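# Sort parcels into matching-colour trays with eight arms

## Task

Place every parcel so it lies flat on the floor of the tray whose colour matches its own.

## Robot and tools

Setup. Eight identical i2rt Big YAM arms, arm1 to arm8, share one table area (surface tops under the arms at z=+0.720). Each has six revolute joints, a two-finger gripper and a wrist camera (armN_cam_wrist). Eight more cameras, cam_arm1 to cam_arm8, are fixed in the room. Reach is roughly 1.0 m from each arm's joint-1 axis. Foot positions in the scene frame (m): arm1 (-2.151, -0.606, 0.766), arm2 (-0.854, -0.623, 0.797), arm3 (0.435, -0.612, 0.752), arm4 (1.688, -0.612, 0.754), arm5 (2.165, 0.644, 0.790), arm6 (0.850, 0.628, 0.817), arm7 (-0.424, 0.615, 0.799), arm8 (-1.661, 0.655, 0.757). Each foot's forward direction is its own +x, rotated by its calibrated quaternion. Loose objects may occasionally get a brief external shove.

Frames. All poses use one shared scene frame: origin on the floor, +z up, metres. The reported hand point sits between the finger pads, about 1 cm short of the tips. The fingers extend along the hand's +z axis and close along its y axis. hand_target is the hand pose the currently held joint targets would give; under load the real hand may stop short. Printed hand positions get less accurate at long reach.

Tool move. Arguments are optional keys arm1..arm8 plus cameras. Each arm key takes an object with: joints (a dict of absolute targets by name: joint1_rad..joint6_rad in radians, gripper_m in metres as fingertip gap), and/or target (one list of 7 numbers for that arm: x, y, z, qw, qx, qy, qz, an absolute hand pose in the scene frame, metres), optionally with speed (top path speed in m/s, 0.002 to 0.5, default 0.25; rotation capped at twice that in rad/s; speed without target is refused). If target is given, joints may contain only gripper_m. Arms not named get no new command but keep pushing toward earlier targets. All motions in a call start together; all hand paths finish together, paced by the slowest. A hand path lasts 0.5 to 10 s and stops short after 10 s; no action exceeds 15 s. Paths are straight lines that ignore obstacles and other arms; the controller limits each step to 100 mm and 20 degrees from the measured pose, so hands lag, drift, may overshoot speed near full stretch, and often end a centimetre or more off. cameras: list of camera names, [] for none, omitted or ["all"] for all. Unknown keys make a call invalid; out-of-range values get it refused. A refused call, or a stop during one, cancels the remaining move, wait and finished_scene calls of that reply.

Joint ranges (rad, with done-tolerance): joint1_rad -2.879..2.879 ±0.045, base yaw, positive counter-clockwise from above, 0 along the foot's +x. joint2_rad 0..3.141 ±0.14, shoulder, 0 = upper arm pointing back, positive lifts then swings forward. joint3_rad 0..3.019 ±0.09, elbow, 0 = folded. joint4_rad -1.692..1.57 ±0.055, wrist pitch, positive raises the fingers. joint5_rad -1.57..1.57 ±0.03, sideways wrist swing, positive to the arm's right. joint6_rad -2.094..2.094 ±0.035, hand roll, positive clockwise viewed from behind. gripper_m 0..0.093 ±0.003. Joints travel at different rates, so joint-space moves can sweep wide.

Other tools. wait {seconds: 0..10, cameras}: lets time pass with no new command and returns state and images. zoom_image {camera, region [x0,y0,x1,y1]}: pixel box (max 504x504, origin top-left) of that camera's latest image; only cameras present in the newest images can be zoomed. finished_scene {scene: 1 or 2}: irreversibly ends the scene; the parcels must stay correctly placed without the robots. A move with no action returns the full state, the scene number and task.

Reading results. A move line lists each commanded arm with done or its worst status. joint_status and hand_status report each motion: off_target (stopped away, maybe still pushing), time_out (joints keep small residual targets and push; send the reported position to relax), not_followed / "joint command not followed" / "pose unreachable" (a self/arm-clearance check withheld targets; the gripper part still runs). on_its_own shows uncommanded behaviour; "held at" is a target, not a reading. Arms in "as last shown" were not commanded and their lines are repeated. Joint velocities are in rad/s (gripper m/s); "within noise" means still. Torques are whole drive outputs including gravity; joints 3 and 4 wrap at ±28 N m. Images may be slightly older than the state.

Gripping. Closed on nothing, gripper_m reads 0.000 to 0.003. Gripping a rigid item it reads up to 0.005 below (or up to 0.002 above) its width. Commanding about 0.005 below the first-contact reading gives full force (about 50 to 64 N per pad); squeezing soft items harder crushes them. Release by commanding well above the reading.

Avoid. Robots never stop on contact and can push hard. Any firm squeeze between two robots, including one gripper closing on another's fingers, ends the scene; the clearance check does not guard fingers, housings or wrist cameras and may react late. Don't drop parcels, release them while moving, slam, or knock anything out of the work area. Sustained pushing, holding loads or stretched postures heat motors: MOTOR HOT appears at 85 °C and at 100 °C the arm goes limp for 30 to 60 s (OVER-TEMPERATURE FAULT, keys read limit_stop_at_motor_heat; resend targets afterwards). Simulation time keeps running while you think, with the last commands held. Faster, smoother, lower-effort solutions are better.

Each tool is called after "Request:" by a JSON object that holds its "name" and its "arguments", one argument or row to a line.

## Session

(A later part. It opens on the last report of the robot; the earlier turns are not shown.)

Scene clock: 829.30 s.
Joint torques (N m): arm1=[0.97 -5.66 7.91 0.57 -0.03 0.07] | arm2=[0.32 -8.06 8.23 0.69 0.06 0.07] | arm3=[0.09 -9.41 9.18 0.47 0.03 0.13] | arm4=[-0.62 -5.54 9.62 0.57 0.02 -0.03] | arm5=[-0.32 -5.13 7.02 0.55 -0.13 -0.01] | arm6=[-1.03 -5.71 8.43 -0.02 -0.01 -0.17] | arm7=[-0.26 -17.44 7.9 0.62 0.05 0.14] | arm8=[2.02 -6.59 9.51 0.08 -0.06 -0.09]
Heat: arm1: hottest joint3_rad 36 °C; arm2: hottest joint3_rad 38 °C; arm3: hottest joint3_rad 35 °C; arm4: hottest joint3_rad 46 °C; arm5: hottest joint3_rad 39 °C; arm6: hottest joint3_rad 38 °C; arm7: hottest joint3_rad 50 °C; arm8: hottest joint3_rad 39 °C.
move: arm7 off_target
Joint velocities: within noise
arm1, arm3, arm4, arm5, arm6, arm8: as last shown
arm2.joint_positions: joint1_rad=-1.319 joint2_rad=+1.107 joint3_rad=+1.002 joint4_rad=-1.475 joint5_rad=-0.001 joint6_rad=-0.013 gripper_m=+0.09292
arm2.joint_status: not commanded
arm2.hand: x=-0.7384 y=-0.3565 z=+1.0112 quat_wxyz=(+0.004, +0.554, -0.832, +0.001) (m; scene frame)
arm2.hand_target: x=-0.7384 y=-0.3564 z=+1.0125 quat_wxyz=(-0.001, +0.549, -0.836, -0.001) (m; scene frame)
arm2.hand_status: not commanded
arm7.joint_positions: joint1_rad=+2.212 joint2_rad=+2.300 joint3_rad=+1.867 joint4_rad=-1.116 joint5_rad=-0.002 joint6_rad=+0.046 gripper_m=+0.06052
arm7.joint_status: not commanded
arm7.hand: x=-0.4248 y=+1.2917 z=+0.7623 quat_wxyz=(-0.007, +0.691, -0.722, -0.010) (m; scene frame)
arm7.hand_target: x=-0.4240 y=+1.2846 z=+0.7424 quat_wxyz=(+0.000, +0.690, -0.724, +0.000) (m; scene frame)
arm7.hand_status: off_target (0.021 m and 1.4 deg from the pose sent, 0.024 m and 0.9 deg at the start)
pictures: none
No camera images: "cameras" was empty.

Request:
{"name": "move", "arguments": {
  "arm7": {"joints":{"gripper_m":0.093}},
  "cameras": []
}}

Request:
{"name": "move", "arguments": {
  "arm7": {"target":[-0.424,1.29,0.95,0,0.690,-0.724,0],"speed":0.18},
  "cameras": []
}}

Request:
{"name": "move", "arguments": {
  "arm7": {"joints":{"joint2_rad":1.1,"joint3_rad":1.0,"joint4_rad":-1.47,"joint5_rad":0,"joint6_rad":0}},
  "cameras": ["cam_arm7"]
}}

Request:
{"name": "zoom_image", "arguments": {
  "camera": "cam_arm7",
  "region": [300, 20, 468, 188]
}}

Scene clock: 836.43 s.
Joint torques (N m): arm1=[0.85 -5.42 7.98 0.61 -0.03 0.09] | arm2=[0.26 -8.06 8.23 0.69 0.05 0.07] | arm3=[0.38 -9.52 9.24 0.5 0.03 0.11] | arm4=[-0.62 -5.6 9.62 0.57 0.02 -0.03] | arm5=[-0.26 -5.36 7.04 0.53 -0.13 -0.04] | arm6=[-0.97 -5.66 8.43 0.01 0 -0.17] | arm7=[-0.26 -17.61 7.87 0.57 0.03 0.16] | arm8=[2.02 -6.65 9.54 0.08 -0.06 -0.1]
Heat: arm1: hottest joint3_rad 36 °C; arm2: hottest joint3_rad 38 °C; arm3: hottest joint3_rad 35 °C; arm4: hottest joint3_rad 46 °C; arm5: hottest joint3_rad 39 °C; arm6: hottest joint3_rad 38 °C; arm7: hottest joint3_rad 50 °C; arm8: hottest joint3_rad 39 °C.
move: arm7 done
Joint velocities: within noise
arm1, arm2, arm3, arm4: as last shown
arm5.joint_positions: joint1_rad=+1.466 joint2_rad=+1.110 joint3_rad=+0.995 joint4_rad=-1.477 joint5_rad=+0.000 joint6_rad=-0.001 gripper_m=+0.09288
arm5.joint_status: not commanded
arm5.hand: x=+2.0602 y=+0.3734 z=+0.9987 quat_wxyz=(-0.007, +0.824, +0.567, +0.012) (m; scene frame)
arm5.hand_target: x=+2.0615 y=+0.3707 z=+1.0030 quat_wxyz=(-0.001, +0.822, +0.570, +0.003) (m; scene frame)
arm5.hand_status: not commanded
arm6.joint_positions: joint1_rad=-1.253 joint2_rad=+1.119 joint3_rad=+0.998 joint4_rad=-1.466 joint5_rad=+0.001 joint6_rad=+0.009 gripper_m=+0.09289
arm6.joint_status: not commanded
arm6.hand: x=+0.7633 y=+0.3488 z=+1.0261 quat_wxyz=(+0.005, -0.807, -0.590, -0.006) (m; scene frame)
arm6.hand_target: x=+0.7626 y=+0.3511 z=+1.0320 quat_wxyz=(+0.000, -0.806, -0.591, +0.000) (m; scene frame)
arm6.hand_status: not commanded
arm7.joint_positions: joint1_rad=+2.212 joint2_rad=+2.301 joint3_rad=+1.867 joint4_rad=-1.114 joint5_rad=-0.002 joint6_rad=+0.046 gripper_m=+0.09283
arm7.joint_status: all done
arm7.hand: x=-0.4248 y=+1.2920 z=+0.7621 quat_wxyz=(-0.008, +0.691, -0.722, -0.010) (m; scene frame)
arm7.hand_target: x=-0.4240 y=+1.2847 z=+0.7423 quat_wxyz=(+0.000, +0.690, -0.724, +0.000) (m; scene frame)
arm7.hand_status: not commanded
arm8.joint_positions: joint1_rad=+0.363 joint2_rad=+1.111 joint3_rad=+1.004 joint4_rad=-1.476 joint5_rad=-0.001 joint6_rad=+0.007 gripper_m=+0.09293
arm8.joint_status: not commanded
arm8.hand: x=-1.7313 y=+0.3728 z=+0.9711 quat_wxyz=(+0.003, -0.790, -0.613, -0.005) (m; scene frame)
arm8.hand_target: x=-1.7307 y=+0.3731 z=+0.9726 quat_wxyz=(-0.001, -0.787, -0.617, +0.001) (m; scene frame)
arm8.hand_status: not commanded
pictures: none
No camera images: "cameras" was empty.

Scene clock: 838.43 s.
Joint torques (N m): arm1=[1.08 -5.42 7.88 0.69 -0.02 0.08] | arm2=[0.32 -8.12 8.23 0.69 0.06 0.07] | arm3=[0.26 -9.52 9.22 0.46 0.02 0.13] | arm4=[-0.62 -5.6 9.62 0.57 0.02 -0.03] | arm5=[-0.21 -5.54 6.97 0.61 -0.13 -0.08] | arm6=[-0.97 -5.71 8.42 -0.02 -0.01 -0.17] | arm7=[-0.38 -18.78 15.58 -0.42 0.04 0.16] | arm8=[2.26 -6.53 9.51 0.1 -0.06 -0.1]
Heat: arm1: hottest joint3_rad 36 °C; arm2: hottest joint3_rad 38 °C; arm3: hottest joint3_rad 35 °C; arm4: hottest joint3_rad 46 °C; arm5: hottest joint3_rad 39 °C; arm6: hottest joint3_rad 38 °C; arm7: hottest joint3_rad 50 °C; arm8: hottest joint3_rad 39 °C.
move: arm7 off_target
Joint velocities: within noise
arm1, arm2, arm3, arm4, arm5, arm6, arm8: as last shown
arm7.joint_positions: joint1_rad=+2.212 joint2_rad=+2.174 joint3_rad=+2.087 joint4_rad=-1.539 joint5_rad=-0.002 joint6_rad=+0.046 gripper_m=+0.09293
arm7.joint_status: not commanded
arm7.hand: x=-0.4247 y=+1.2741 z=+0.9260 quat_wxyz=(+0.019, +0.691, -0.722, +0.018) (m; scene frame)
arm7.hand_target: x=-0.4240 y=+1.2884 z=+0.9500 quat_wxyz=(+0.000, +0.690, -0.724, +0.000) (m; scene frame)
arm7.hand_status: off_target (0.029 m and 3.0 deg from the pose sent, 0.188 m and 1.5 deg at the start)
pictures: none
No camera images: "cameras" was empty.

Scene clock: 840.33 s.
Joint torques (N m): arm1=[0.73 -5.19 7.87 0.59 -0.03 0.06] | arm2=[0.32 -8.06 8.23 0.69 0.06 0.07] | arm3=[0.15 -9.64 9.24 0.46 0.02 0.13] | arm4=[-0.62 -5.6 9.63 0.57 0.02 -0.03] | arm5=[0.09 -4.54 6.9 0.64 -0.12 -0.05] | arm6=[-0.97 -5.66 8.43 -0.01 -0.01 -0.17] | arm7=[-0.32 -6.59 8.94 0.31 0.02 0.02] | arm8=[2.08 -6.42 9.44 0.05 -0.05 -0.11]
Heat: arm1: hottest joint3_rad 36 °C; arm2: hottest joint3_rad 38 °C; arm3: hottest joint3_rad 35 °C; arm4: hottest joint3_rad 46 °C; arm5: hottest joint3_rad 39 °C; arm6: hottest joint3_rad 38 °C; arm7: hottest joint3_rad 50 °C; arm8: hottest joint3_rad 39 °C.
move: arm7 done
Joint velocities: within noise
arm1, arm2, arm3, arm4, arm5, arm6, arm8: as last shown
arm7.joint_positions: joint1_rad=+2.212 joint2_rad=+1.110 joint3_rad=+1.014 joint4_rad=-1.476 joint5_rad=-0.002 joint6_rad=+0.010 gripper_m=+0.09293
arm7.joint_status: all done
arm7.hand: x=-0.4240 y=+0.9083 z=+1.0173 quat_wxyz=(+0.001, +0.704, -0.710, -0.001) (m; scene frame)
arm7.hand_target: x=-0.4235 y=+0.9051 z=+1.0149 quat_wxyz=(-0.001, +0.708, -0.707, -0.002) (m; scene frame)
arm7.hand_status: not commanded
pictures: cam_arm7

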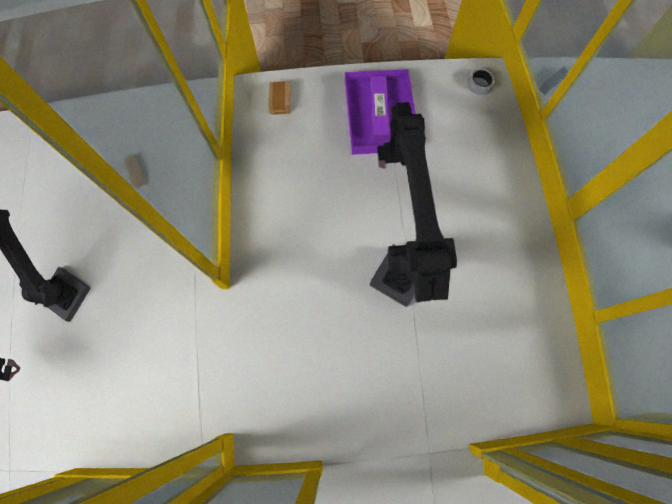

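Scaled by 3.000.

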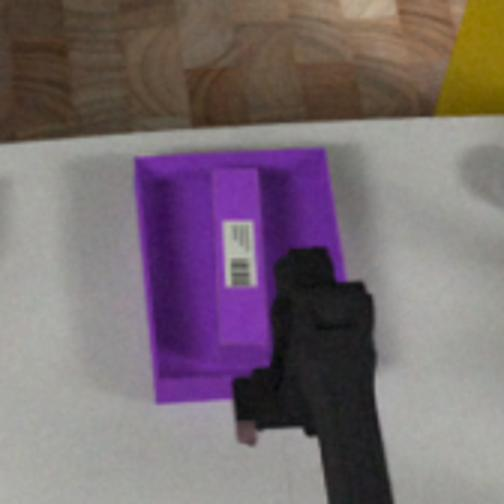

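Request:
{"name": "wait", "arguments": {
  "seconds": 0.5,
  "cameras": ["cam_arm1","cam_arm3","cam_arm4","cam_arm7"]
}}

Scene clock: 846.53 s.
Joint torques (N m): arm1=[0.85 -5.36 7.92 0.64 -0.05 0.06] | arm2=[0.26 -8.06 8.23 0.69 0.06 0.07] | arm3=[0.21 -9.29 9.21 0.47 0.03 0.14] | arm4=[-0.62 -5.6 9.62 0.57 0.02 -0.03] | arm5=[0.09 -5.42 7.13 0.44 -0.12 -0.03] | arm6=[-1.03 -5.66 8.42 -0.01 0 -0.18] | arm7=[-0.44 -6.42 8.95 0.36 0.02 0.01] | arm8=[2.14 -6.42 9.47 0.05 -0.05 -0.1]
Heat: arm1: hottest joint3_rad 36 °C; arm2: hottest joint3_rad 38 °C; arm3: hottest joint3_rad 35 °C; arm4: hottest joint3_rad 46 °C; arm5: hottest joint3_rad 39 °C; arm6: hottest joint3_rad 38 °C; arm7: hottest joint3_rad 50 °C; arm8: hottest joint3_rad 39 °C.
Joint velocities: within noise
arm1.joint_positions: joint1_rad=-1.552 joint2_rad=+1.103 joint3_rad=+1.010 joint4_rad=-1.478 joint5_rad=+0.003 joint6_rad=-0.007 gripper_m=+0.09289
arm1.joint_status: not commanded
arm1.hand: x=-2.2680 y=-0.8719 z=+0.9862 quat_wxyz=(-0.004, -0.833, -0.553, +0.002) (m; scene frame)
arm1.hand_target: x=-2.2683 y=-0.8705 z=+0.9831 quat_wxyz=(-0.005, -0.836, -0.548, +0.002) (m; scene frame)
arm1.hand_status: not commanded
arm2.joint_positions: joint1_rad=-1.319 joint2_rad=+1.107 joint3_rad=+1.002 joint4_rad=-1.475 joint5_rad=-0.001 joint6_rad=-0.013 gripper_m=+0.09292
arm2.joint_status: not commanded
arm2.hand: x=-0.7384 y=-0.3565 z=+1.0112 quat_wxyz=(+0.004, +0.554, -0.832, +0.001) (m; scene frame)
arm2.hand_target: x=-0.7384 y=-0.3564 z=+1.0125 quat_wxyz=(-0.001, +0.549, -0.836, -0.001) (m; scene frame)
arm2.hand_status: not commanded
arm3.joint_positions: joint1_rad=+0.206 joint2_rad=+1.120 joint3_rad=+0.998 joint4_rad=-1.481 joint5_rad=-0.004 joint6_rad=-0.016 gripper_m=+0.09297
arm3.joint_status: not commanded
arm3.hand: x=+0.1681 y=-0.4993 z=+0.9597 quat_wxyz=(+0.002, +0.981, -0.193, +0.017) (m; scene frame)
arm3.hand_target: x=+0.1657 y=-0.5010 z=+0.9656 quat_wxyz=(-0.003, +0.981, -0.196, +0.002) (m; scene frame)
arm3.hand_status: not commanded
arm4.joint_positions: joint1_rad=-1.877 joint2_rad=+1.108 joint3_rad=+1.007 joint4_rad=-1.478 joint5_rad=-0.002 joint6_rad=+0.009 gripper_m=+0.09290
arm4.joint_status: not commanded
arm4.hand: x=+1.8656 y=-0.8424 z=+0.9694 quat_wxyz=(+0.006, -0.450, -0.893, +0.004) (m; scene frame)
arm4.hand_target: x=+1.8636 y=-0.8429 z=+0.9689 quat_wxyz=(+0.003, -0.449, -0.894, +0.007) (m; scene frame)
arm4.hand_status: not commanded
arm5.joint_positions: joint1_rad=+1.466 joint2_rad=+1.110 joint3_rad=+0.995 joint4_rad=-1.477 joint5_rad=+0.000 joint6_rad=-0.001 gripper_m=+0.09288
arm5.joint_status: not commanded
arm5.hand: x=+2.0602 y=+0.3734 z=+0.9987 quat_wxyz=(-0.007, +0.824, +0.567, +0.012) (m; scene frame)
arm5.hand_target: x=+2.0615 y=+0.3707 z=+1.0030 quat_wxyz=(-0.001, +0.822, +0.570, +0.003) (m; scene frame)
arm5.hand_status: not commanded
arm6.joint_positions: joint1_rad=-1.253 joint2_rad=+1.119 joint3_rad=+0.998 joint4_rad=-1.466 joint5_rad=+0.001 joint6_rad=+0.009 gripper_m=+0.09289
arm6.joint_status: not commanded
arm6.hand: x=+0.7633 y=+0.3488 z=+1.0261 quat_wxyz=(+0.005, -0.807, -0.590, -0.006) (m; scene frame)
arm6.hand_target: x=+0.7626 y=+0.3511 z=+1.0320 quat_wxyz=(+0.000, -0.806, -0.591, +0.000) (m; scene frame)
arm6.hand_status: not commanded
arm7.joint_positions: joint1_rad=+2.212 joint2_rad=+1.110 joint3_rad=+1.014 joint4_rad=-1.476 joint5_rad=-0.002 joint6_rad=+0.010 gripper_m=+0.09293
arm7.joint_status: all done
arm7.hand: x=-0.4240 y=+0.9083 z=+1.0173 quat_wxyz=(+0.001, +0.704, -0.710, -0.001) (m; scene frame)
arm7.hand_target: x=-0.4235 y=+0.9051 z=+1.0149 quat_wxyz=(-0.001, +0.708, -0.707, -0.002) (m; scene frame)
arm7.hand_status: not commanded
arm8.joint_positions: joint1_rad=+0.363 joint2_rad=+1.111 joint3_rad=+1.004 joint4_rad=-1.476 joint5_rad=-0.001 joint6_rad=+0.007 gripper_m=+0.09293
arm8.joint_status: not commanded
arm8.hand: x=-1.7313 y=+0.3728 z=+0.9711 quat_wxyz=(+0.003, -0.790, -0.613, -0.005) (m; scene frame)
arm8.hand_target: x=-1.7307 y=+0.3731 z=+0.9726 quat_wxyz=(-0.001, -0.787, -0.617, +0.001) (m; scene frame)
arm8.hand_status: not commanded
wait: 0.50 s; at rest from the start
pictures: cam_arm1, cam_arm3, cam_arm4, cam_arm7

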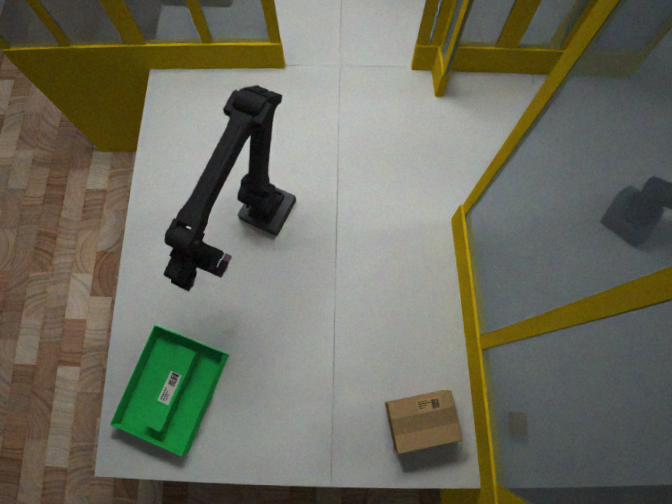

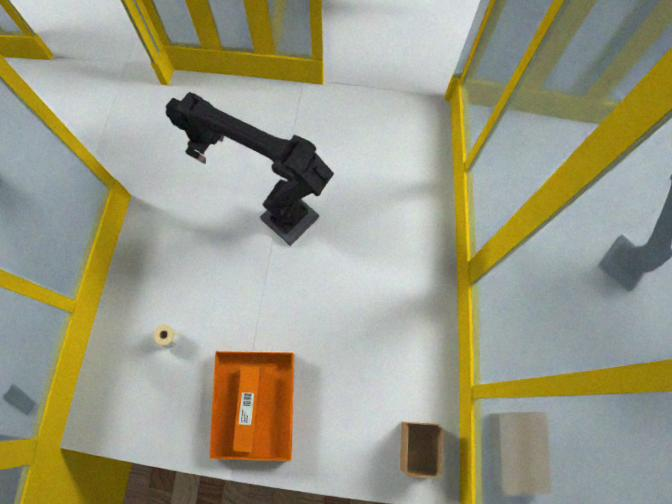

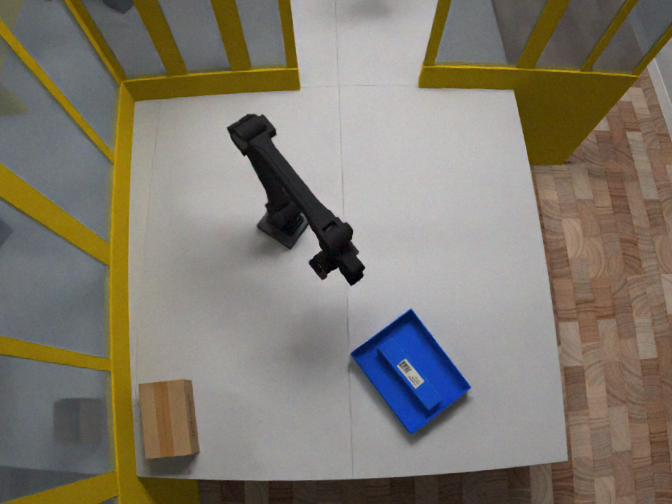

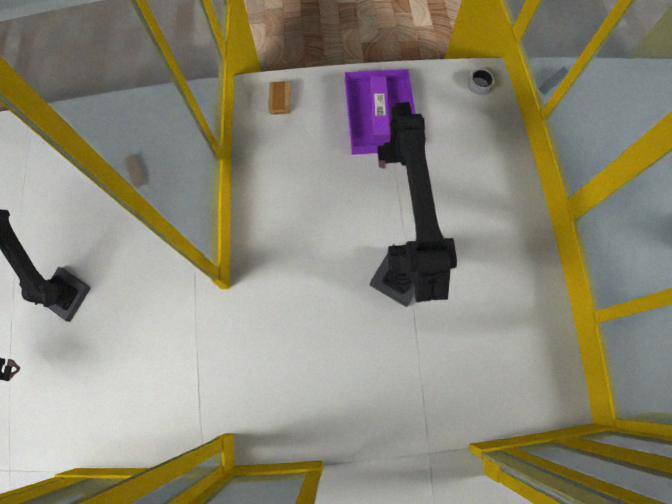

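All four flat in their trays.

Request:
{"name": "finished_scene", "arguments": {
  "scene": 2
}}

The scene is finished: the task was done.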